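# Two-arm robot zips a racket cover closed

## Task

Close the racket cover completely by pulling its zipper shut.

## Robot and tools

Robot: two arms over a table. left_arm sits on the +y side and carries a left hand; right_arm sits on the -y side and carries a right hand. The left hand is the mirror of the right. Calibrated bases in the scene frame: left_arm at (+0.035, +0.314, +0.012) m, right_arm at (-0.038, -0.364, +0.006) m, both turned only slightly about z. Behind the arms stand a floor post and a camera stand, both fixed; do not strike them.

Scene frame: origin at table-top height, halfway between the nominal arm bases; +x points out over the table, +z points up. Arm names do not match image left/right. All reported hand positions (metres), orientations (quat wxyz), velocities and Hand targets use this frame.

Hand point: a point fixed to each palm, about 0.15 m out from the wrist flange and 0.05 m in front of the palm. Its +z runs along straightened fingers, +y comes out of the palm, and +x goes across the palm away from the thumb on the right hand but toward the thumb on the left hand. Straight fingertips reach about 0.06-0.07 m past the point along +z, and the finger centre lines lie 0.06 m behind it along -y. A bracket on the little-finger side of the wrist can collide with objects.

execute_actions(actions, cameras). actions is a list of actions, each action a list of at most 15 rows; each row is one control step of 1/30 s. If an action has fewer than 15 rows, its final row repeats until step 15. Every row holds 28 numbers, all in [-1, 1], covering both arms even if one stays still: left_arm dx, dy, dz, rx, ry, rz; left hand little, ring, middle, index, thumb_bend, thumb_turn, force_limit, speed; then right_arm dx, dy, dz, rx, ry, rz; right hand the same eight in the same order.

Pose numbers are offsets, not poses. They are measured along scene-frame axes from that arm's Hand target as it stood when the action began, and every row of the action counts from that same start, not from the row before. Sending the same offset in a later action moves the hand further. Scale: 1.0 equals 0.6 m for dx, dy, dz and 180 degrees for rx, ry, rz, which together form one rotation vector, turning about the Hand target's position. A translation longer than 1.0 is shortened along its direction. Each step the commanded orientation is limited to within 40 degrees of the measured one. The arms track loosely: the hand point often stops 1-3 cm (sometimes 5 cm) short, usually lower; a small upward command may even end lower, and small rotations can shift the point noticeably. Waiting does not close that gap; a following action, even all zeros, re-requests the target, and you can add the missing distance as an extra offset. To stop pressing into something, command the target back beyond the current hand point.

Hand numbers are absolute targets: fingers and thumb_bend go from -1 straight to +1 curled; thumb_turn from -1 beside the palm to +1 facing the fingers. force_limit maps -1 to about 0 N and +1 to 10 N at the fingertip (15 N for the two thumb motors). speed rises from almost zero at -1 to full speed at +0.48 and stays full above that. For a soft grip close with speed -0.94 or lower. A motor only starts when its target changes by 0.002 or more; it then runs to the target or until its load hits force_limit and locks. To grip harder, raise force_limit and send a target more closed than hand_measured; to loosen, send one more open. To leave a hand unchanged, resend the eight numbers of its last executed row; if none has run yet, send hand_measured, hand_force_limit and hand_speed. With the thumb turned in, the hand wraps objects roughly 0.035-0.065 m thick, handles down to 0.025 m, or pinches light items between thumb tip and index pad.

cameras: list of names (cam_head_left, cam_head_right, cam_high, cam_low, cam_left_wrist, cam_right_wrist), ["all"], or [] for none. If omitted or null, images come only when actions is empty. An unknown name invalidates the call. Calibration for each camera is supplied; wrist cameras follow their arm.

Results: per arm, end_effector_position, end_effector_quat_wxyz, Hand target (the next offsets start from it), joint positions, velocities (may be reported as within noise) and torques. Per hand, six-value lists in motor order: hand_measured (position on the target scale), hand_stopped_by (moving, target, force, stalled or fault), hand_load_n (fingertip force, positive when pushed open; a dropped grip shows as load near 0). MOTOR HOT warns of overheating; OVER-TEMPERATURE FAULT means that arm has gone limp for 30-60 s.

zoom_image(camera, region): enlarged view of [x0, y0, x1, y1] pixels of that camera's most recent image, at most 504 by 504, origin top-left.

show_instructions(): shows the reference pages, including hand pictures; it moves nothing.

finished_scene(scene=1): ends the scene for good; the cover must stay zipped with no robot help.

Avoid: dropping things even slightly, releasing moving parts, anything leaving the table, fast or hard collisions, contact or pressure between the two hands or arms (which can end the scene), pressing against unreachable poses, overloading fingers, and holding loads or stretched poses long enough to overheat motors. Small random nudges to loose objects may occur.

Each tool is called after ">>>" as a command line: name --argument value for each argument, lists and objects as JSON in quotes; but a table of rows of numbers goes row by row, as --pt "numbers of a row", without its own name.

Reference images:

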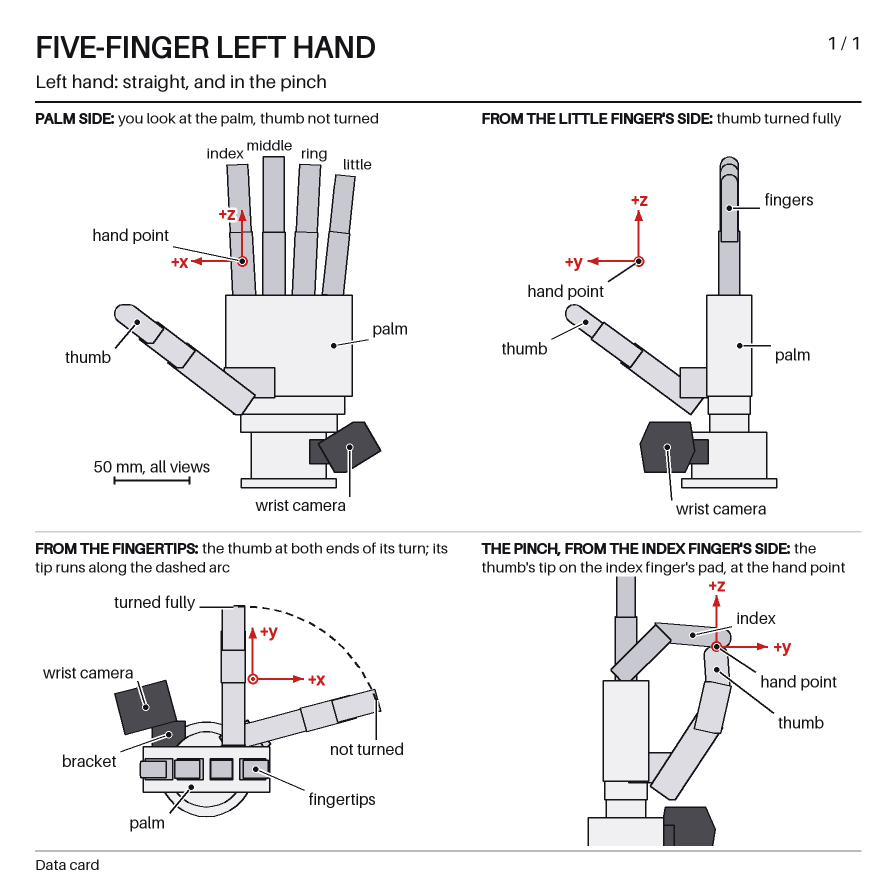

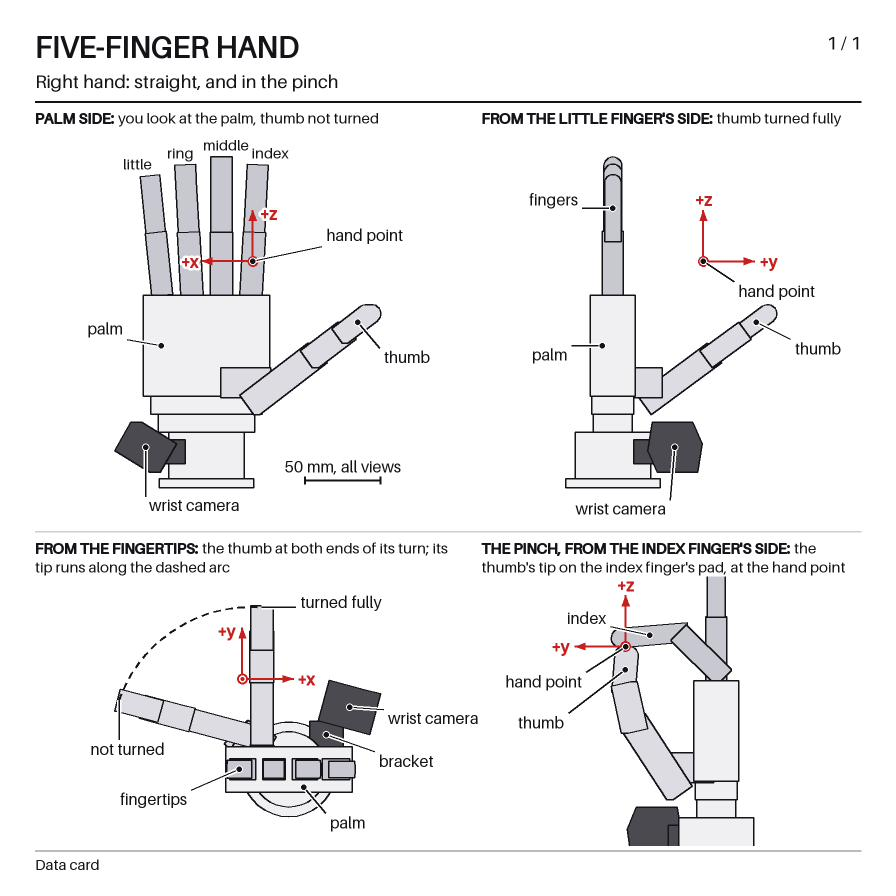

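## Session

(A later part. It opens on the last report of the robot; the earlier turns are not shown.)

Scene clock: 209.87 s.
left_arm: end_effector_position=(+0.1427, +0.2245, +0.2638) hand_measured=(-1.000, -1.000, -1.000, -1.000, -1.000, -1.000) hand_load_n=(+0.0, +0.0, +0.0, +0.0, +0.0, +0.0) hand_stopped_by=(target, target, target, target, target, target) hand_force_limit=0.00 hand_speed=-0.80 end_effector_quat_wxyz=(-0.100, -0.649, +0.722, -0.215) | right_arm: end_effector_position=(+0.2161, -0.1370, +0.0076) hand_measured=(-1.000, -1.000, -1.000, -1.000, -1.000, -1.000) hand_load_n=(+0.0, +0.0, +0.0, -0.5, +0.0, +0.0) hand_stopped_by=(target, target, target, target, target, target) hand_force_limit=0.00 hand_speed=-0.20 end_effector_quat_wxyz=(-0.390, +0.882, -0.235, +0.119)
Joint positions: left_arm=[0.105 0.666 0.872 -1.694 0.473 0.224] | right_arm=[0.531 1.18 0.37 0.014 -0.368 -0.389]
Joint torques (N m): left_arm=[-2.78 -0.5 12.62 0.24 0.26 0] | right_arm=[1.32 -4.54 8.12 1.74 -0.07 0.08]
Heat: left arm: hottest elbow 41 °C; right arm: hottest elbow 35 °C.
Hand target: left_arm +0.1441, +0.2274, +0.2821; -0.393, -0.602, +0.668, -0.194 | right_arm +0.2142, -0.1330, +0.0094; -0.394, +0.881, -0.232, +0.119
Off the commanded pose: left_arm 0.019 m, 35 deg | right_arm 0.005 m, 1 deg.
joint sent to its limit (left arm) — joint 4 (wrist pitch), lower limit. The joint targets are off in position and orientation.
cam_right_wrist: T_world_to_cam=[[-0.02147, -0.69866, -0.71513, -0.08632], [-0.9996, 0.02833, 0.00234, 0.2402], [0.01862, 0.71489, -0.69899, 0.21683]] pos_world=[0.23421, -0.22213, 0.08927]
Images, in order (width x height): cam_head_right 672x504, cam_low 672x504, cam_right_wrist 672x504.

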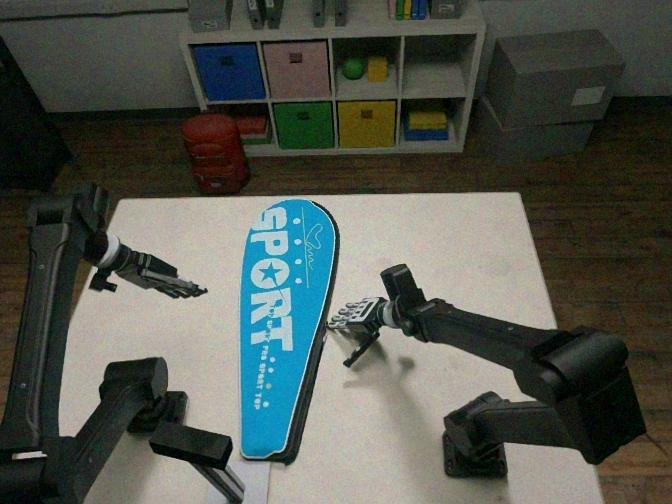

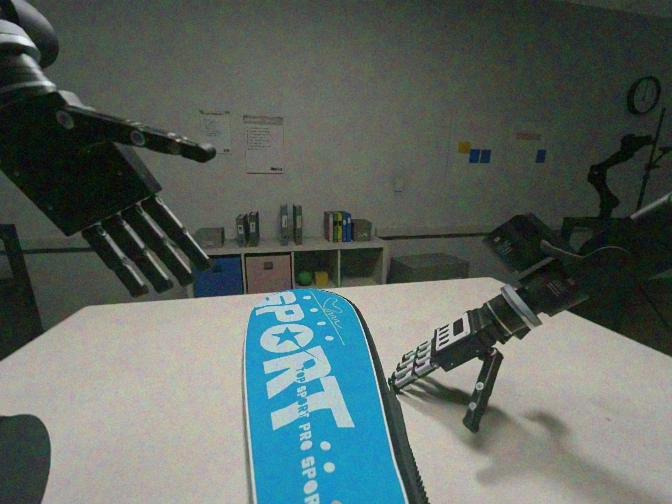

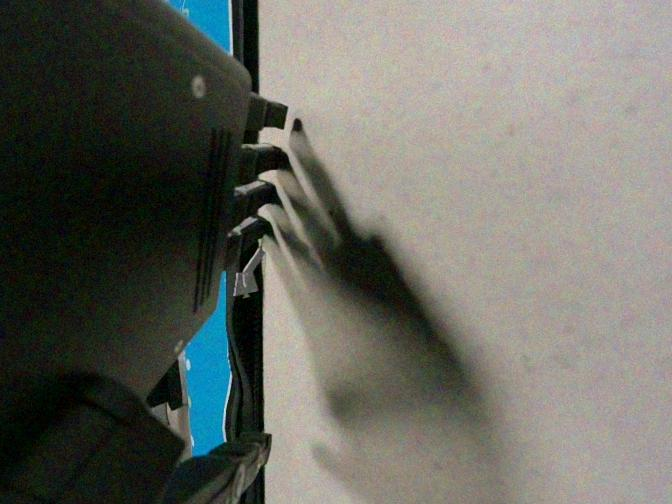

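>>> execute_actions --actions '[[[0.02,-0.05,0.0,0.105,-0.044,0.02,-1,-1,-1,-1,-1,1,0,-0.2,0,-0.04,0.0,0,0,0,-1,-1,-1,-1,-1,-1,0,-0.2]],[[0.03,-0.08,0.0,0.105,-0.044,0.02,-1,-1,-1,-1,-1,1,0,-0.2,0,-0.02,0,0,0,0,-1,-1,-1,-1,-1,-1,0,-0.2]],[[0.03,-0.08,-0.04,0,0,0,-1,-1,-1,-1,-1,1,0,-0.2,0,0,0,0,0,0,-1,-1,-1,-1,-1,-1,0,-0.2]],[[0.02,-0.08,-0.06,0,0,0,-1,-1,-1,-1,-1,1,0,-0.2,0,0,0,0,0,0,-1,-1,-1,-1,-1,-1,0,-0.2]]]' --cameras '["cam_head_left","cam_low","cam_head_right","cam_right_wrist"]'

>>> zoom_image --camera "cam_right_wrist" --region '[200, 200, 300, 300]'

Scene clock: 239.33 s.
left_arm: end_effector_position=(+0.1998, +0.0587, +0.2154) hand_measured=(-1.000, -1.000, -1.000, -1.000, -1.000, +1.000) hand_load_n=(+0.0, +0.0, +0.0, +0.0, +0.0, +0.0) hand_stopped_by=(target, target, target, target, target, target) hand_force_limit=0.00 hand_speed=-0.20 end_effector_quat_wxyz=(+0.073, +0.703, -0.705, +0.058) | right_arm: end_effector_position=(+0.2125, -0.1673, +0.0068) hand_measured=(-1.000, -1.000, -1.000, -1.000, -1.000, -1.000) hand_load_n=(+0.0, +0.0, +0.0, +0.0, +0.0, +0.0) hand_stopped_by=(target, target, target, target, target, target) hand_force_limit=0.00 hand_speed=-0.20 end_effector_quat_wxyz=(-0.393, +0.882, -0.233, +0.116)
Joint positions: left_arm=[-0.723 1.099 1.001 -1.371 0.156 -0.695] | right_arm=[0.42 1.128 0.336 -0.038 -0.454 -0.476]
Joint torques (N m): left_arm=[-2.2 -6.83 10.21 0.81 0 -0.23] | right_arm=[-0.21 -4.19 8.59 1.05 -0.26 -0.04]
Heat: left arm: hottest elbow 42 °C; right arm: hottest elbow 34 °C.
Hand target: left_arm +0.2040, +0.0534, +0.2220; +0.071, +0.704, -0.703, +0.071 | right_arm +0.2143, -0.1691, +0.0094; -0.394, +0.881, -0.233, +0.119
Off the commanded pose: left_arm 0.009 m, 2 deg | right_arm 0.004 m, 0 deg.
cam_right_wrist: T_world_to_cam=[[-0.0185, -0.69352, -0.7202, -0.10795], [-0.99975, 0.02193, 0.00456, 0.23642], [0.01263, 0.7201, -0.69375, 0.24011]] pos_world=[0.23133, -0.25295, 0.08775]
Images, in order (width x height): cam_head_left 672x504, cam_head_right 672x504, cam_low 672x504, cam_right_wrist 672x504.

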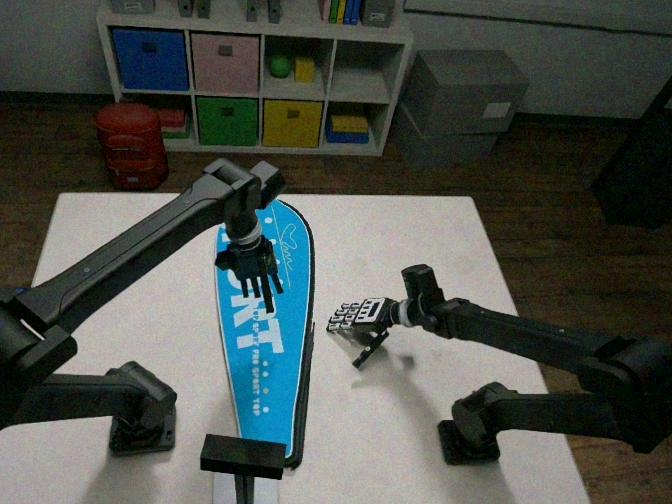

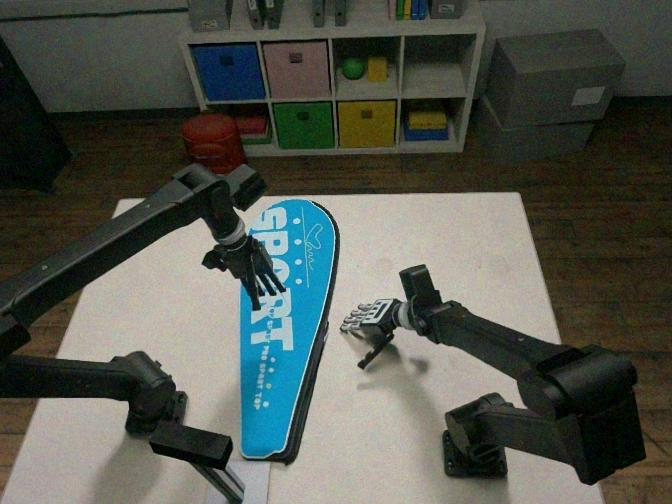

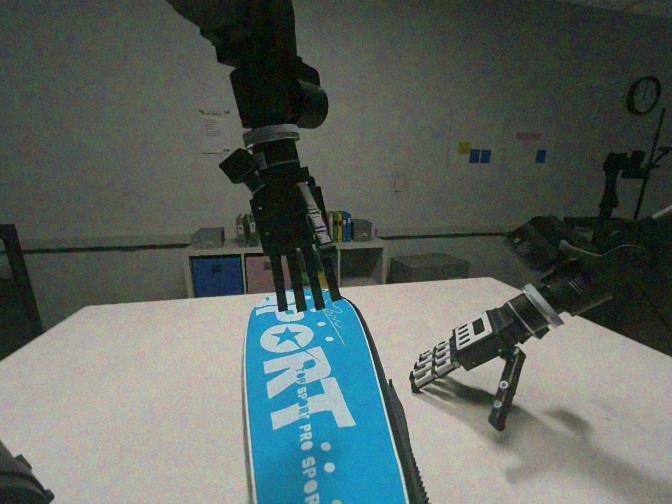

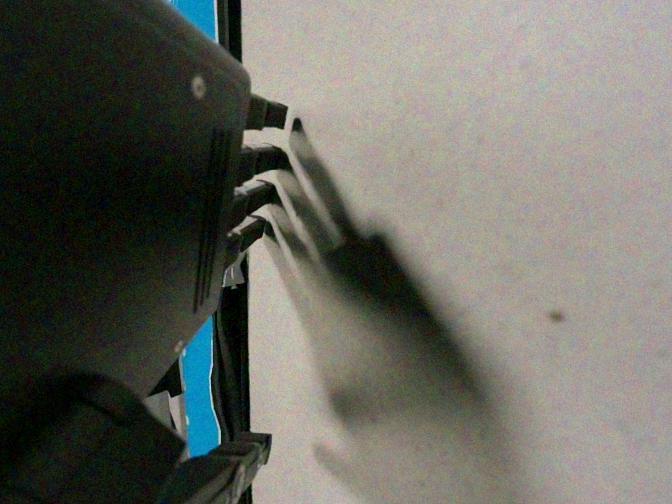

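Scaled by 5.040.

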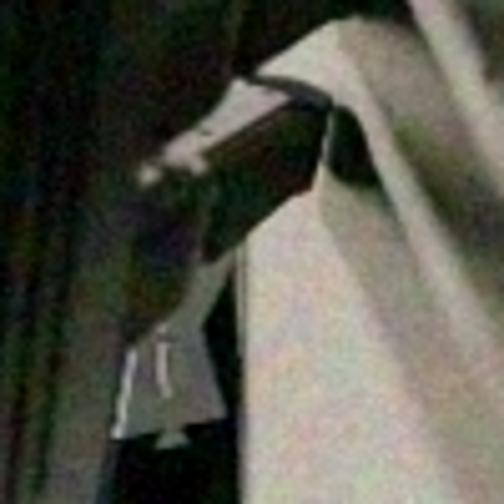

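>>> execute_actions --actions '[[[0.0,-0.01,-0.08,0,0,0,-1,-1,-1,-1,-1,1,0,-0.2,0,0,0,0,0,0,-1,-1,-1,-1,-1,-1,0,-0.2]],[[0.0,0,-0.07,0,0,0,-1,-1,-1,-1,-1,1,0,-0.2,0,0,0,0,0,0,-1,-1,-1,-1,-1,-1,0,-0.2]]]' --cameras '["cam_head_left","cam_low","cam_head_right"]'

Scene clock: 241.90 s.
left_arm: end_effector_position=(+0.2024, +0.0540, +0.1296) hand_measured=(-1.000, -1.000, -1.000, -1.000, -1.000, +1.000) hand_load_n=(+0.0, +0.0, +0.0, +0.0, +0.0, +0.0) hand_stopped_by=(target, target, target, target, target, target) hand_force_limit=0.00 hand_speed=-0.20 end_effector_quat_wxyz=(+0.071, +0.705, -0.702, +0.064) | right_arm: end_effector_position=(+0.2125, -0.1673, +0.0068) hand_measured=(-1.000, -1.000, -1.000, -1.000, -1.000, -1.000) hand_load_n=(+0.0, -0.5, +0.0, +0.0, +0.0, +0.0) hand_stopped_by=(target, target, target, target, target, target) hand_force_limit=0.00 hand_speed=-0.20 end_effector_quat_wxyz=(-0.393, +0.882, -0.233, +0.116)
Joint positions: left_arm=[-0.73 1.157 0.812 -1.11 0.153 -0.711] | right_arm=[0.42 1.128 0.336 -0.038 -0.454 -0.476]
Joint torques (N m): left_arm=[-2.73 -6.77 9.35 0.85 0.03 -0.24] | right_arm=[-0.26 -4.13 8.59 1.05 -0.26 -0.04]
Heat: left arm: hottest elbow 41 °C; right arm: hottest elbow 34 °C.
Hand target: left_arm +0.2041, +0.0474, +0.1321; +0.070, +0.704, -0.703, +0.071 | right_arm +0.2143, -0.1691, +0.0094; -0.394, +0.881, -0.233, +0.119
Off the commanded pose: left_arm 0.007 m, 1 deg | right_arm 0.004 m, 0 deg.
Images, in order (width x height): cam_head_left 672x504, cam_head_right 672x504, cam_low 672x504.

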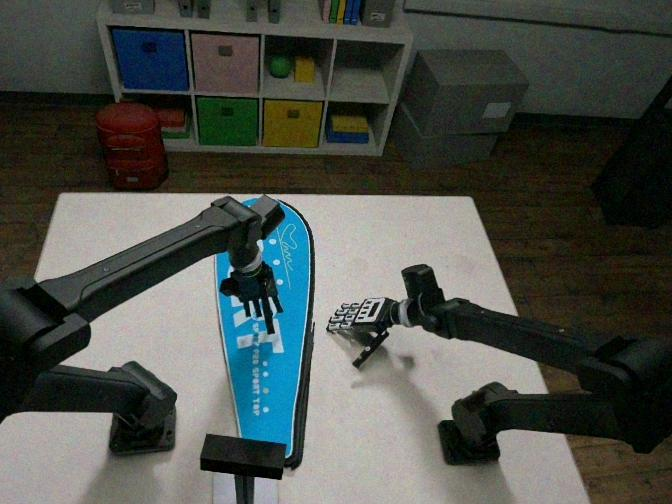

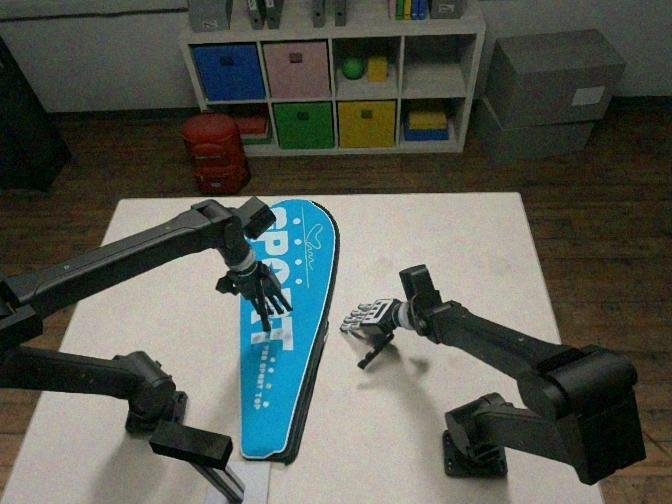

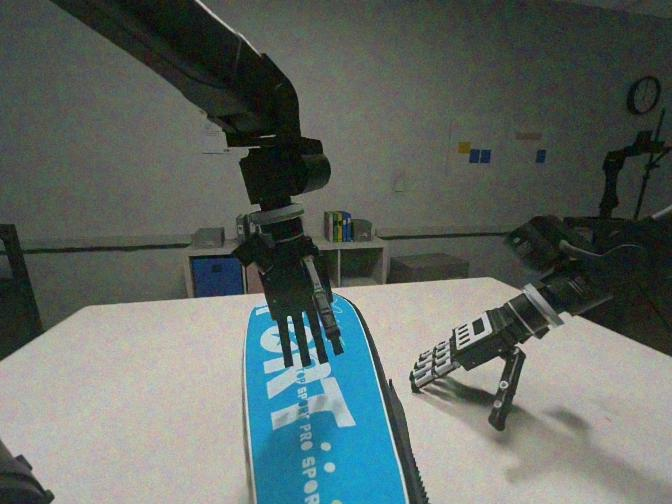

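>>> execute_actions --actions '[[[0.0,0,-0.04,0,0,0,-1,-1,-1,-1,-1,1,0,-0.2,0,0,0,0,0,0,-1,-1,-1,-1,-1,-1,0,-0.2]],[[0.0,0,-0.017,0,0,0,-1,-1,-1,-1,-1,1,0,-0.2,0,0,0,0,0,0,-1,-1,-1,-1,-1,-1,0,-0.2]]]' --cameras '["cam_low"]'

>>> execute_actions --actions '[[[0.0,0,-0.02,0,0,0,-1,-1,-1,-1,-1,1,0,-0.2,0,0,0,0,0,0,-1,-1,-1,-1,-1,-1,0,-0.2]]]' --cameras '["cam_low"]'

Scene clock: 245.10 s.
left_arm: end_effector_position=(+0.2054, +0.0515, +0.1005) hand_measured=(-1.000, -1.000, -1.000, -1.000, -1.000, +1.000) hand_load_n=(+0.0, +0.0, +0.0, +0.0, +0.0, +0.0) hand_stopped_by=(target, target, target, target, target, target) hand_force_limit=0.00 hand_speed=-0.20 end_effector_quat_wxyz=(+0.071, +0.705, -0.702, +0.072) | right_arm: end_effector_position=(+0.2125, -0.1673, +0.0068) hand_measured=(-1.000, -1.000, -1.000, -1.000, -1.000, -1.000) hand_load_n=(-0.5, +0.0, +0.0, +0.0, +0.0, +0.0) hand_stopped_by=(target, target, target, target, target, target) hand_force_limit=0.00 hand_speed=-0.20 end_effector_quat_wxyz=(-0.393, +0.882, -0.233, +0.116)
Joint positions: left_arm=[-0.73 1.191 0.756 -1.003 0.153 -0.711] | right_arm=[0.42 1.128 0.336 -0.038 -0.454 -0.476]
Joint torques (N m): left_arm=[-2.78 -6.18 8.39 0.88 0.01 -0.24] | right_arm=[-0.26 -4.13 8.59 1.05 -0.26 -0.04]
Heat: left arm: hottest elbow 41 °C; right arm: hottest elbow 34 °C.
Hand target: left_arm +0.2041, +0.0473, +0.0980; +0.070, +0.704, -0.703, +0.071 | right_arm +0.2143, -0.1691, +0.0094; -0.394, +0.881, -0.233, +0.119
Off the commanded pose: left_arm 0.005 m, 0 deg | right_arm 0.004 m, 0 deg.

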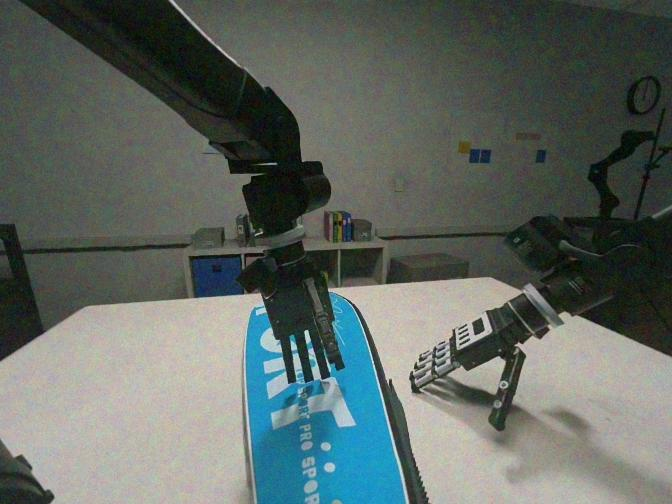

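Scene clock: 245.80 s.
left_arm: end_effector_position=(+0.2065, +0.0505, +0.0906) hand_measured=(-1.000, -1.000, -1.000, -1.000, -1.000, +1.000) hand_load_n=(+0.0, +0.0, +0.0, +0.0, +0.0, -0.5) hand_stopped_by=(target, target, target, target, target, target) hand_force_limit=0.00 hand_speed=-0.20 end_effector_quat_wxyz=(+0.070, +0.704, -0.702, +0.075) | right_arm: end_effector_position=(+0.2125, -0.1673, +0.0068) hand_measured=(-1.000, -1.000, -1.000, -1.000, -1.000, -1.000) hand_load_n=(+0.0, +0.0, +0.0, +0.0, +0.0, +0.0) hand_stopped_by=(target, target, target, target, target, target) hand_force_limit=0.00 hand_speed=-0.20 end_effector_quat_wxyz=(-0.393, +0.882, -0.233, +0.116)
Joint positions: left_arm=[-0.73 1.205 0.737 -0.964 0.153 -0.711] | right_arm=[0.42 1.128 0.336 -0.038 -0.454 -0.476]
Joint torques (N m): left_arm=[-2.78 -5.77 8.03 0.88 0.01 -0.24] | right_arm=[-0.26 -4.13 8.59 1.06 -0.26 -0.04]
Heat: left arm: hottest elbow 41 °C; right arm: hottest elbow 34 °C.
Hand target: left_arm +0.2040, +0.0474, +0.0858; +0.070, +0.704, -0.703, +0.071 | right_arm +0.2143, -0.1691, +0.0094; -0.394, +0.881, -0.233, +0.119
Off the commanded pose: left_arm 0.006 m, 0 deg | right_arm 0.004 m, 0 deg.

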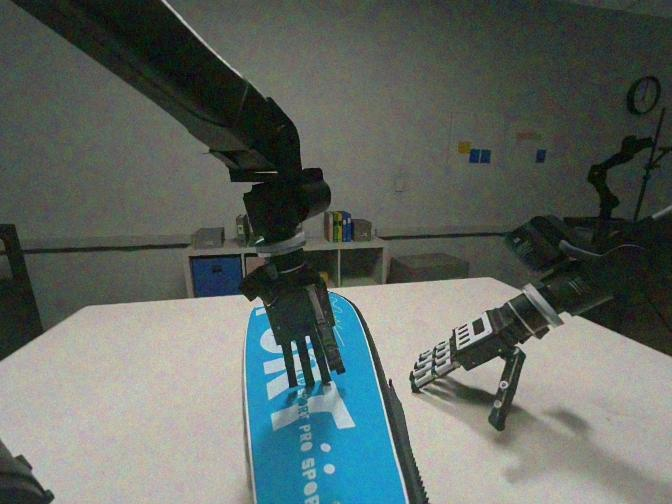

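>>> execute_actions --actions '[[[0.0,0,-0.015,0,0,0,-1,-1,-1,-1,-1,1,0,-0.2,0,0,0,0,0,0,-1,-1,-1,-1,-1,-1,0,-0.2]]]' --cameras '["cam_low"]'

>>> zoom_image --camera "cam_low" --region '[230, 300, 390, 440]'

Scene clock: 247.63 s.
left_arm: end_effector_position=(+0.2091, +0.0484, +0.0893) hand_measured=(-1.000, -1.000, -1.000, -1.000, -1.000, +1.000) hand_load_n=(+0.0, -1.5, +0.0, +0.0, +0.0, +0.0) hand_stopped_by=(target, target, target, target, target, target) hand_force_limit=0.00 hand_speed=-0.20 end_effector_quat_wxyz=(+0.070, +0.704, -0.702, +0.083) | right_arm: end_effector_position=(+0.2125, -0.1673, +0.0068) hand_measured=(-1.000, -1.000, -1.000, -1.000, -1.000, -1.000) hand_load_n=(+0.0, +0.0, +0.0, +0.0, +0.0, +0.0) hand_stopped_by=(target, target, target, target, target, target) hand_force_limit=0.00 hand_speed=-0.20 end_effector_quat_wxyz=(-0.393, +0.882, -0.233, +0.116)
Joint positions: left_arm=[-0.73 1.205 0.733 -0.945 0.153 -0.712] | right_arm=[0.42 1.128 0.336 -0.038 -0.454 -0.476]
Joint torques (N m): left_arm=[-2.73 -4.89 7.15 1.18 0 -0.23] | right_arm=[-0.26 -4.19 8.58 1.03 -0.26 -0.04]
Heat: left arm: hottest elbow 40 °C; right arm: hottest elbow 34 °C.
Hand target: left_arm +0.2040, +0.0474, +0.0769; +0.070, +0.704, -0.703, +0.071 | right_arm +0.2143, -0.1691, +0.0094; -0.394, +0.881, -0.233, +0.119
Off the commanded pose: left_arm 0.013 m, 1 deg | right_arm 0.004 m, 0 deg.

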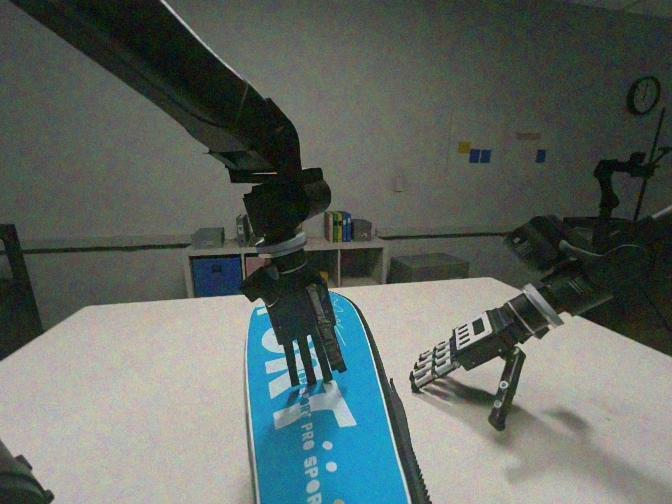

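Scaled by 3.150.

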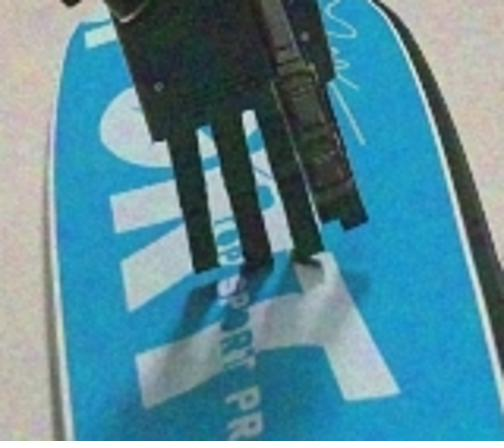

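>>> execute_actions --actions '[[[0.0,0,-0.025,0,0,0,-1,-1,-1,-1,-1,1,0,-0.2,0,0,0,0,0,0,-1,-1,-1,-1,-1,-1,0,-0.2]]]' --cameras '["cam_right_wrist","cam_low","cam_head_right"]'

>>> zoom_image --camera "cam_right_wrist" --region '[200, 200, 300, 300]'

Scene clock: 250.23 s.
left_arm: end_effector_position=(+0.2149, +0.0432, +0.0865) hand_measured=(-1.000, -1.000, -1.000, -1.000, -1.000, +1.000) hand_load_n=(+0.0, -2.0, +0.0, +0.0, +0.0, +0.0) hand_stopped_by=(target, target, target, target, target, target) hand_force_limit=0.00 hand_speed=-0.20 end_effector_quat_wxyz=(+0.069, +0.702, -0.702, +0.100) | right_arm: end_effector_position=(+0.2125, -0.1673, +0.0068) hand_measured=(-1.000, -1.000, -1.000, -1.000, -1.000, -1.000) hand_load_n=(+0.0, +0.0, +0.0, +0.0, +0.0, +0.0) hand_stopped_by=(target, target, target, target, target, target) hand_force_limit=0.00 hand_speed=-0.20 end_effector_quat_wxyz=(-0.393, +0.882, -0.233, +0.116)
Joint positions: left_arm=[-0.73 1.207 0.724 -0.899 0.154 -0.712] | right_arm=[0.42 1.128 0.336 -0.038 -0.454 -0.476]
Joint torques (N m): left_arm=[-2.67 -3.43 5.96 1.24 -0.06 -0.22] | right_arm=[-0.26 -4.19 8.59 1.05 -0.26 -0.04]
Heat: left arm: hottest elbow 40 °C; right arm: hottest elbow 34 °C.
Hand target: left_arm +0.2041, +0.0474, +0.0619; +0.070, +0.704, -0.703, +0.071 | right_arm +0.2143, -0.1691, +0.0094; -0.394, +0.881, -0.233, +0.119
Off the commanded pose: left_arm 0.027 m, 3 deg | right_arm 0.004 m, 0 deg.
cam_right_wrist: T_world_to_cam=[[-0.0185, -0.69352, -0.7202, -0.10795], [-0.99975, 0.02193, 0.00456, 0.23642], [0.01263, 0.7201, -0.69375, 0.24011]] pos_world=[0.23133, -0.25295, 0.08775]
Images, in order (width x height): cam_head_right 672x504, cam_low 672x504, cam_right_wrist 672x504.

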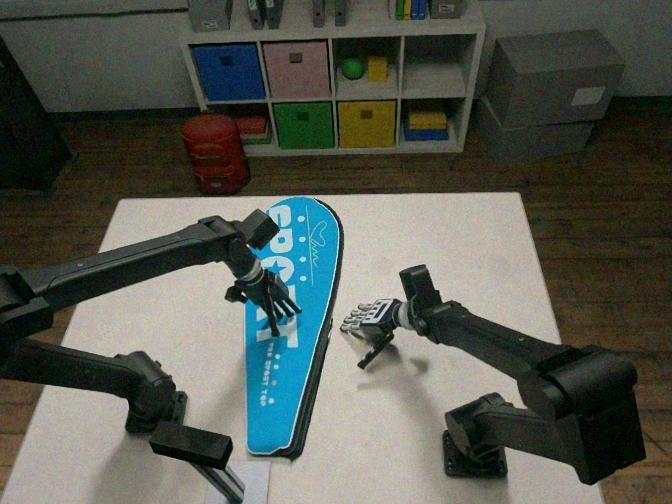

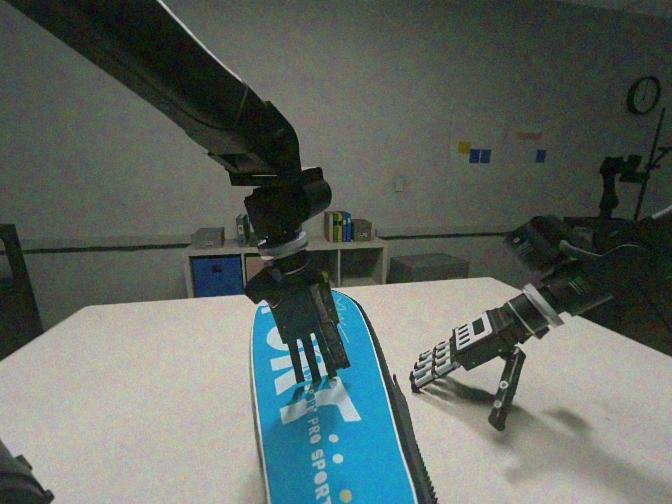

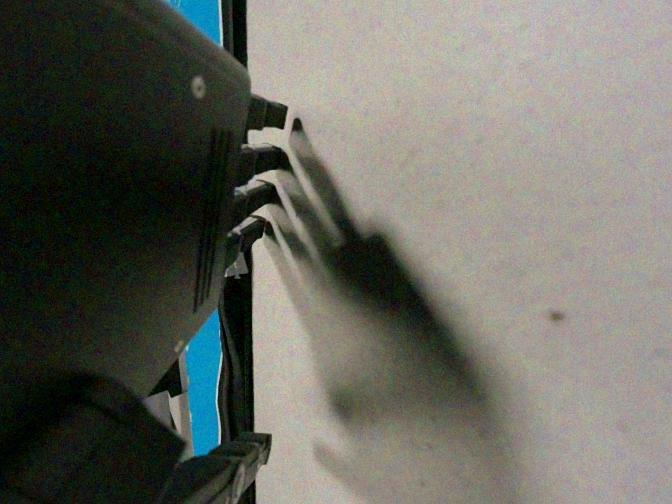

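Scaled by 5.040.

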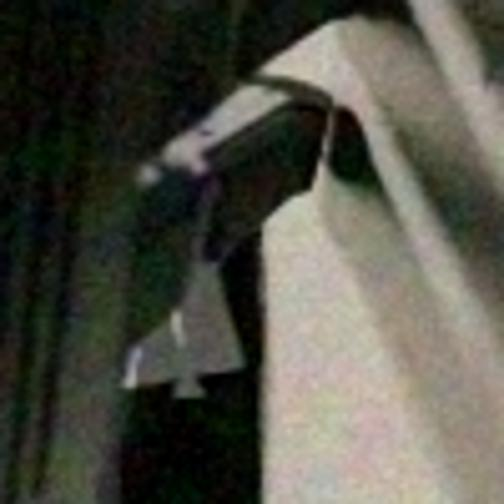

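>>> execute_actions --actions '[[[0.0,0,0,0,0,0,-1,-1,-1,-1,-1,1,0,-0.2,0.05,0.01,0,0,0,0,-1,-1,-1,-1,-1,-1,0,-0.2]]]' --cameras '["cam_right_wrist","cam_low","cam_head_left"]'

>>> zoom_image --camera "cam_right_wrist" --region '[220, 210, 300, 320]'

>>> zoom_image --camera "cam_low" --region '[360, 340, 440, 420]'

>>> zoom_image --camera "cam_head_left" --region '[280, 300, 360, 380]'

Scene clock: 253.73 s.
left_arm: end_effector_position=(+0.2149, +0.0432, +0.0865) hand_measured=(-1.000, -1.000, -1.000, -1.000, -1.000, +1.000) hand_load_n=(+0.0, -2.0, +0.0, +0.0, +0.0, +0.0) hand_stopped_by=(target, target, target, target, target, target) hand_force_limit=0.00 hand_speed=-0.20 end_effector_quat_wxyz=(+0.069, +0.702, -0.702, +0.100) | right_arm: end_effector_position=(+0.2308, -0.1633, +0.0067) hand_measured=(-1.000, -1.000, -1.000, -1.000, -1.000, -1.000) hand_load_n=(+0.0, +0.0, +0.0, +0.0, +0.0, -0.5) hand_stopped_by=(target, target, target, target, target, target) hand_force_limit=0.00 hand_speed=-0.20 end_effector_quat_wxyz=(-0.394, +0.882, -0.233, +0.108)
Joint positions: left_arm=[-0.73 1.207 0.724 -0.899 0.154 -0.712] | right_arm=[0.399 1.203 0.389 -0.035 -0.481 -0.493]
Joint torques (N m): left_arm=[-2.67 -3.43 5.96 1.22 -0.06 -0.22] | right_arm=[-0.32 -2.78 10.17 1.72 0.17 -0.04]
Heat: left arm: hottest elbow 39 °C; right arm: hottest elbow 34 °C.
Hand target: left_arm +0.2041, +0.0474, +0.0619; +0.070, +0.704, -0.703, +0.071 | right_arm +0.2442, -0.1631, +0.0093; -0.394, +0.881, -0.233, +0.119
Off the commanded pose: left_arm 0.027 m, 3 deg | right_arm 0.014 m, 1 deg.
cam_right_wrist: T_world_to_cam=[[-0.0233, -0.69022, -0.72322, -0.10317], [-0.99973, 0.01436, 0.0185, 0.25329], [-0.00238, 0.72345, -0.69037, 0.24096]] pos_world=[0.25139, -0.24917, 0.08705]
Images, in order (width x height): cam_head_left 672x504, cam_low 672x504, cam_right_wrist 672x504.

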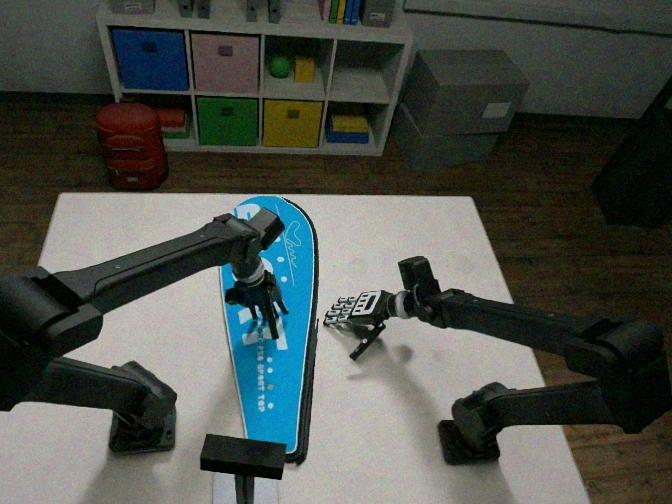

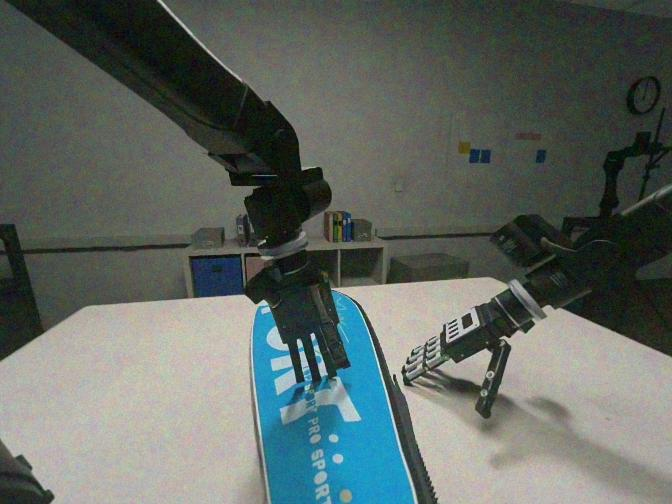

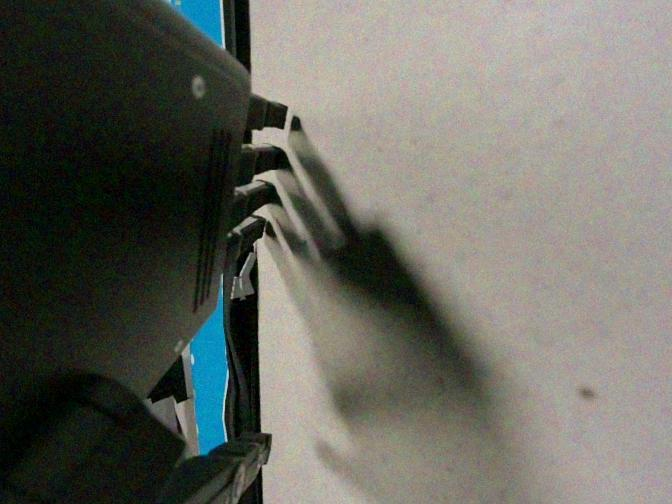

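Scaled by 4.582.

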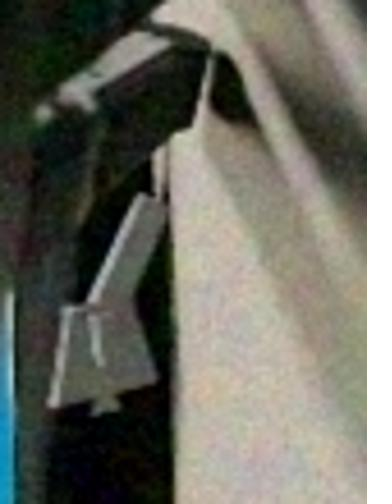

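Scaled by 6.300.

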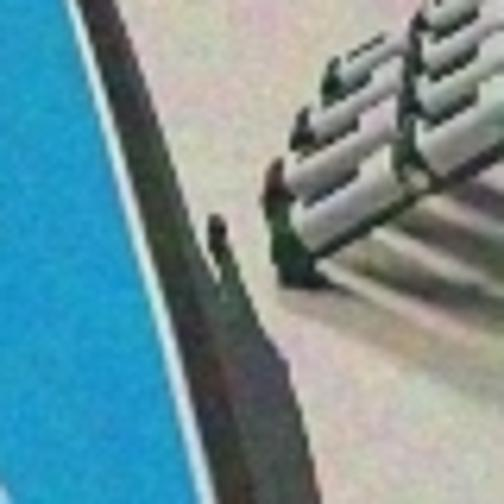

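Scaled by 6.300.

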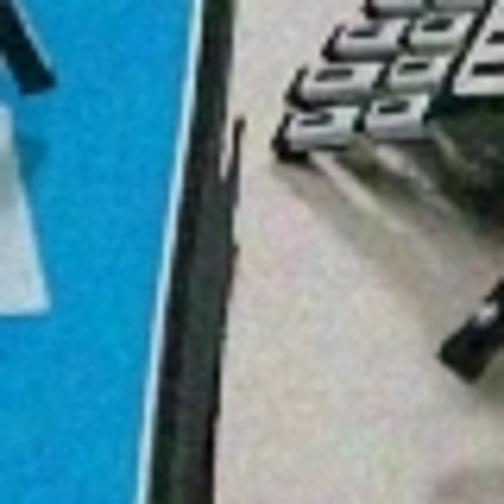

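>>> execute_actions --actions '[[[0.0,0,0,0,0,0,-1,-1,-1,-1,-1,1,0,-0.2,-0.019,0.027,-0.003,0,0,0,-1,-1,-1,-1,-1,-1,0,-0.2]]]' --cameras '["cam_right_wrist","cam_low","cam_head_left"]'

>>> zoom_image --camera "cam_right_wrist" --region '[220, 210, 300, 320]'

>>> zoom_image --camera "cam_low" --region '[360, 340, 440, 420]'

Scene clock: 260.00 s.
left_arm: end_effector_position=(+0.2149, +0.0432, +0.0865) hand_measured=(-1.000, -1.000, -1.000, -1.000, -1.000, +1.000) hand_load_n=(+0.0, -2.0, +0.0, +0.0, +0.0, +0.0) hand_stopped_by=(target, target, target, target, target, target) hand_force_limit=0.00 hand_speed=-0.20 end_effector_quat_wxyz=(+0.069, +0.702, -0.702, +0.100) | right_arm: end_effector_position=(+0.2302, -0.1508, +0.0074) hand_measured=(-1.000, -1.000, -1.000, -1.000, -1.000, -1.000) hand_load_n=(+0.0, +0.0, +0.0, +0.5, +0.0, +0.0) hand_stopped_by=(target, target, target, target, target, target) hand_force_limit=0.00 hand_speed=-0.20 end_effector_quat_wxyz=(-0.392, +0.882, -0.233, +0.118)
Joint positions: left_arm=[-0.73 1.207 0.724 -0.899 0.154 -0.712] | right_arm=[0.455 1.205 0.389 -0.004 -0.427 -0.45]
Joint torques (N m): left_arm=[-2.67 -3.43 5.96 1.24 -0.07 -0.22] | right_arm=[1.03 -3.49 8.68 2 0.04 0.1]
Heat: left arm: hottest elbow 38 °C; right arm: hottest elbow 34 °C.
Hand target: left_arm +0.2041, +0.0474, +0.0619; +0.070, +0.704, -0.703, +0.071 | right_arm +0.2329, -0.1469, +0.0076; -0.394, +0.881, -0.233, +0.119
Off the commanded pose: left_arm 0.027 m, 3 deg | right_arm 0.005 m, 0 deg.
cam_right_wrist: T_world_to_cam=[[-0.01826, -0.6962, -0.71762, -0.09623], [-0.99973, 0.02286, 0.00327, 0.25387], [0.01413, 0.71749, -0.69643, 0.22766]] pos_world=[0.24883, -0.23614, 0.08866]
Images, in order (width x height): cam_head_left 672x504, cam_low 672x504, cam_right_wrist 672x504.

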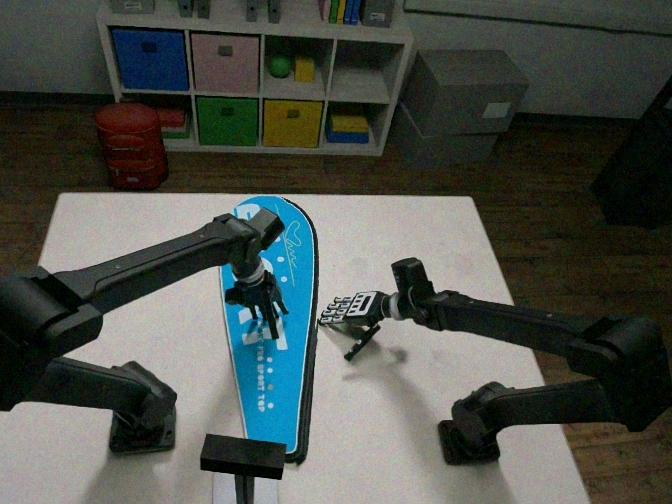

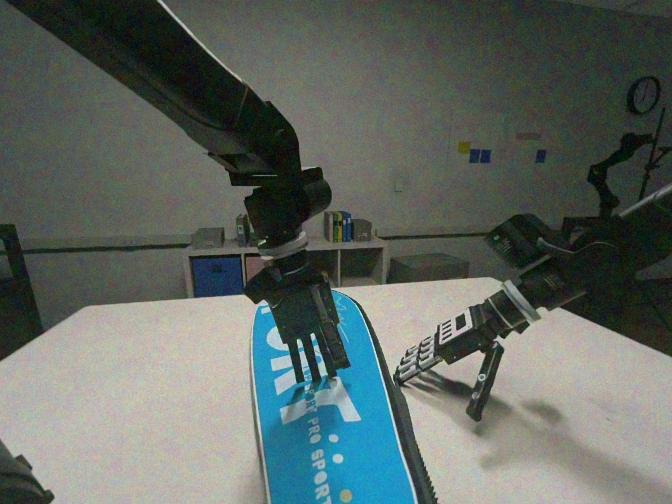

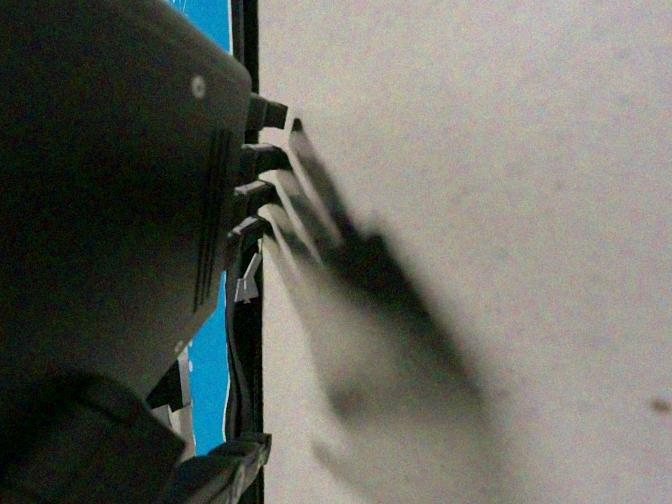

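Scaled by 4.582.

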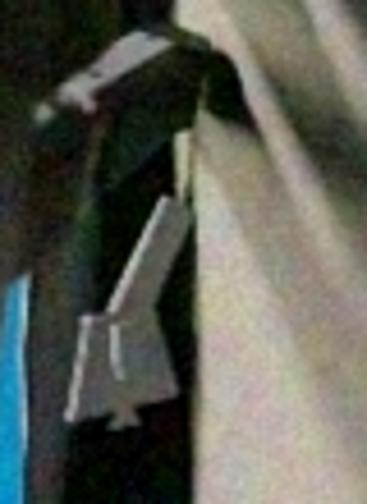

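Scaled by 6.300.

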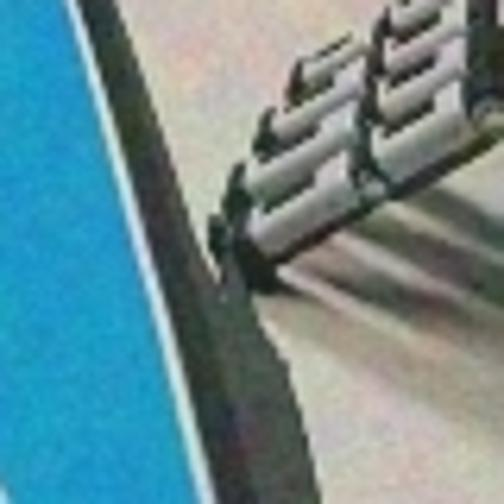

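>>> execute_actions --actions '[[[0.0,0,0,0,0,0,-1,-1,-1,-1,-1,1,0,-0.2,-0.025,0.008,0,0,0,0,-1,-1,-1,-1,-1,-1,0,-0.2]]]' --cameras '["cam_right_wrist","cam_low","cam_head_left"]'

>>> zoom_image --camera "cam_right_wrist" --region '[220, 210, 300, 320]'

>>> zoom_image --camera "cam_low" --region '[360, 340, 440, 420]'

Scene clock: 262.97 s.
left_arm: end_effector_position=(+0.2149, +0.0432, +0.0865) hand_measured=(-1.000, -1.000, -1.000, -1.000, -1.000, +1.000) hand_load_n=(+0.0, -2.0, +0.0, +0.0, +0.0, +0.0) hand_stopped_by=(target, target, target, target, target, target) hand_force_limit=0.00 hand_speed=-0.20 end_effector_quat_wxyz=(+0.069, +0.702, -0.702, +0.100) | right_arm: end_effector_position=(+0.2209, -0.1459, +0.0072) hand_measured=(-1.000, -1.000, -1.000, -1.000, -1.000, -1.000) hand_load_n=(+0.0, +0.0, +0.0, -0.5, +0.0, +0.0) hand_stopped_by=(target, target, target, target, target, target) hand_force_limit=0.00 hand_speed=-0.20 end_effector_quat_wxyz=(-0.391, +0.882, -0.235, +0.121)
Joint positions: left_arm=[-0.73 1.207 0.724 -0.899 0.154 -0.712] | right_arm=[0.492 1.181 0.369 0.006 -0.394 -0.418]
Joint torques (N m): left_arm=[-2.67 -3.43 5.96 1.22 -0.06 -0.22] | right_arm=[1.38 -4.37 7.86 1.83 -0.09 0.13]
Heat: left arm: hottest elbow 38 °C; right arm: hottest elbow 34 °C.
Hand target: left_arm +0.2041, +0.0474, +0.0619; +0.070, +0.704, -0.703, +0.071 | right_arm +0.2179, -0.1421, +0.0076; -0.394, +0.881, -0.233, +0.119
Off the commanded pose: left_arm 0.027 m, 3 deg | right_arm 0.005 m, 1 deg.
cam_right_wrist: T_world_to_cam=[[-0.0208, -0.69783, -0.71596, -0.09284], [-0.99956, 0.02971, 0.00007, 0.24546], [0.02122, 0.71565, -0.69814, 0.22238]] pos_world=[0.2387, -0.23123, 0.08877]
Images, in order (width x height): cam_head_left 672x504, cam_low 672x504, cam_right_wrist 672x504.

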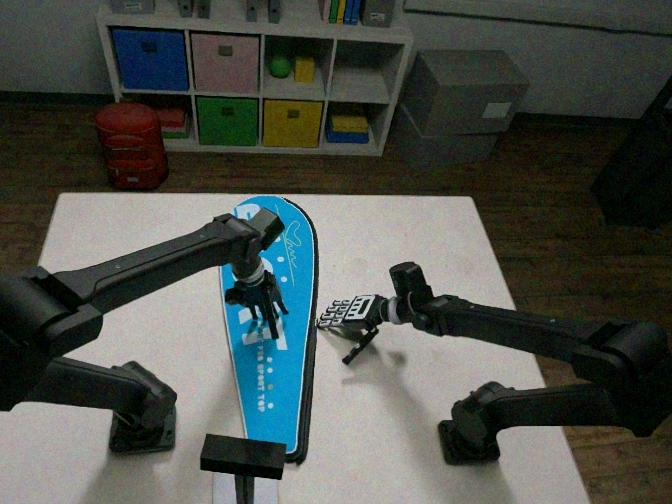

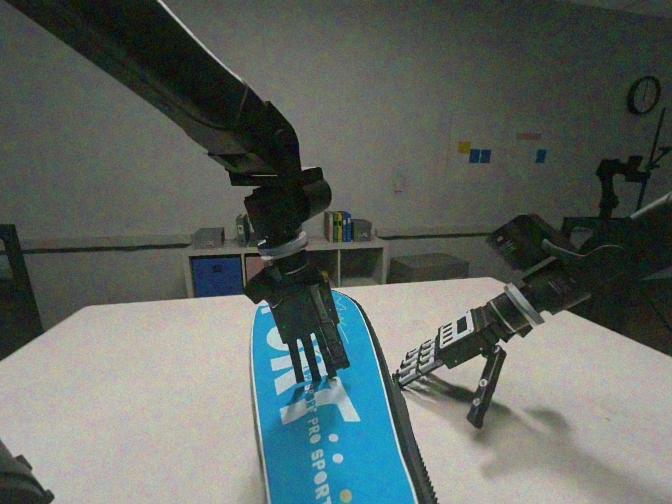

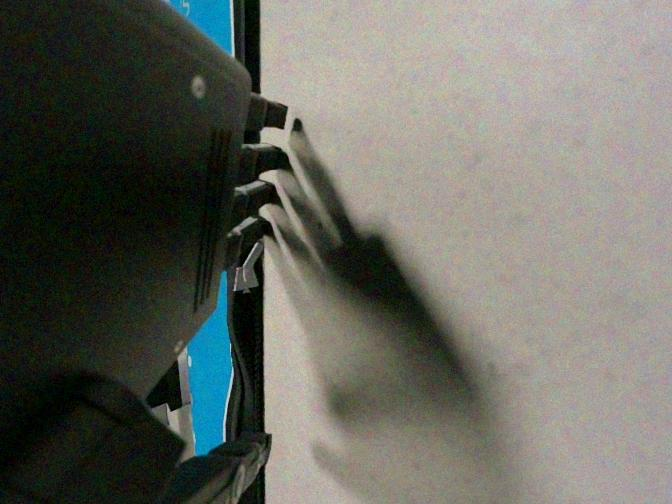

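Scaled by 4.582.

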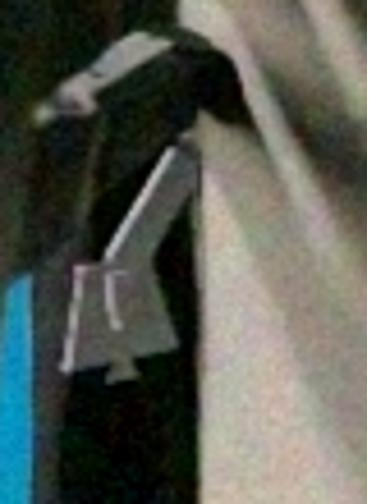

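Scaled by 6.300.

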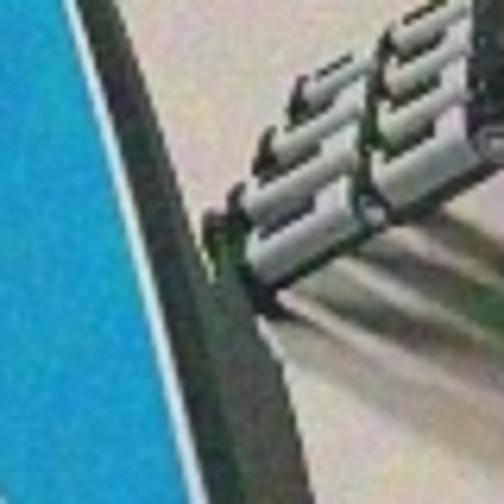

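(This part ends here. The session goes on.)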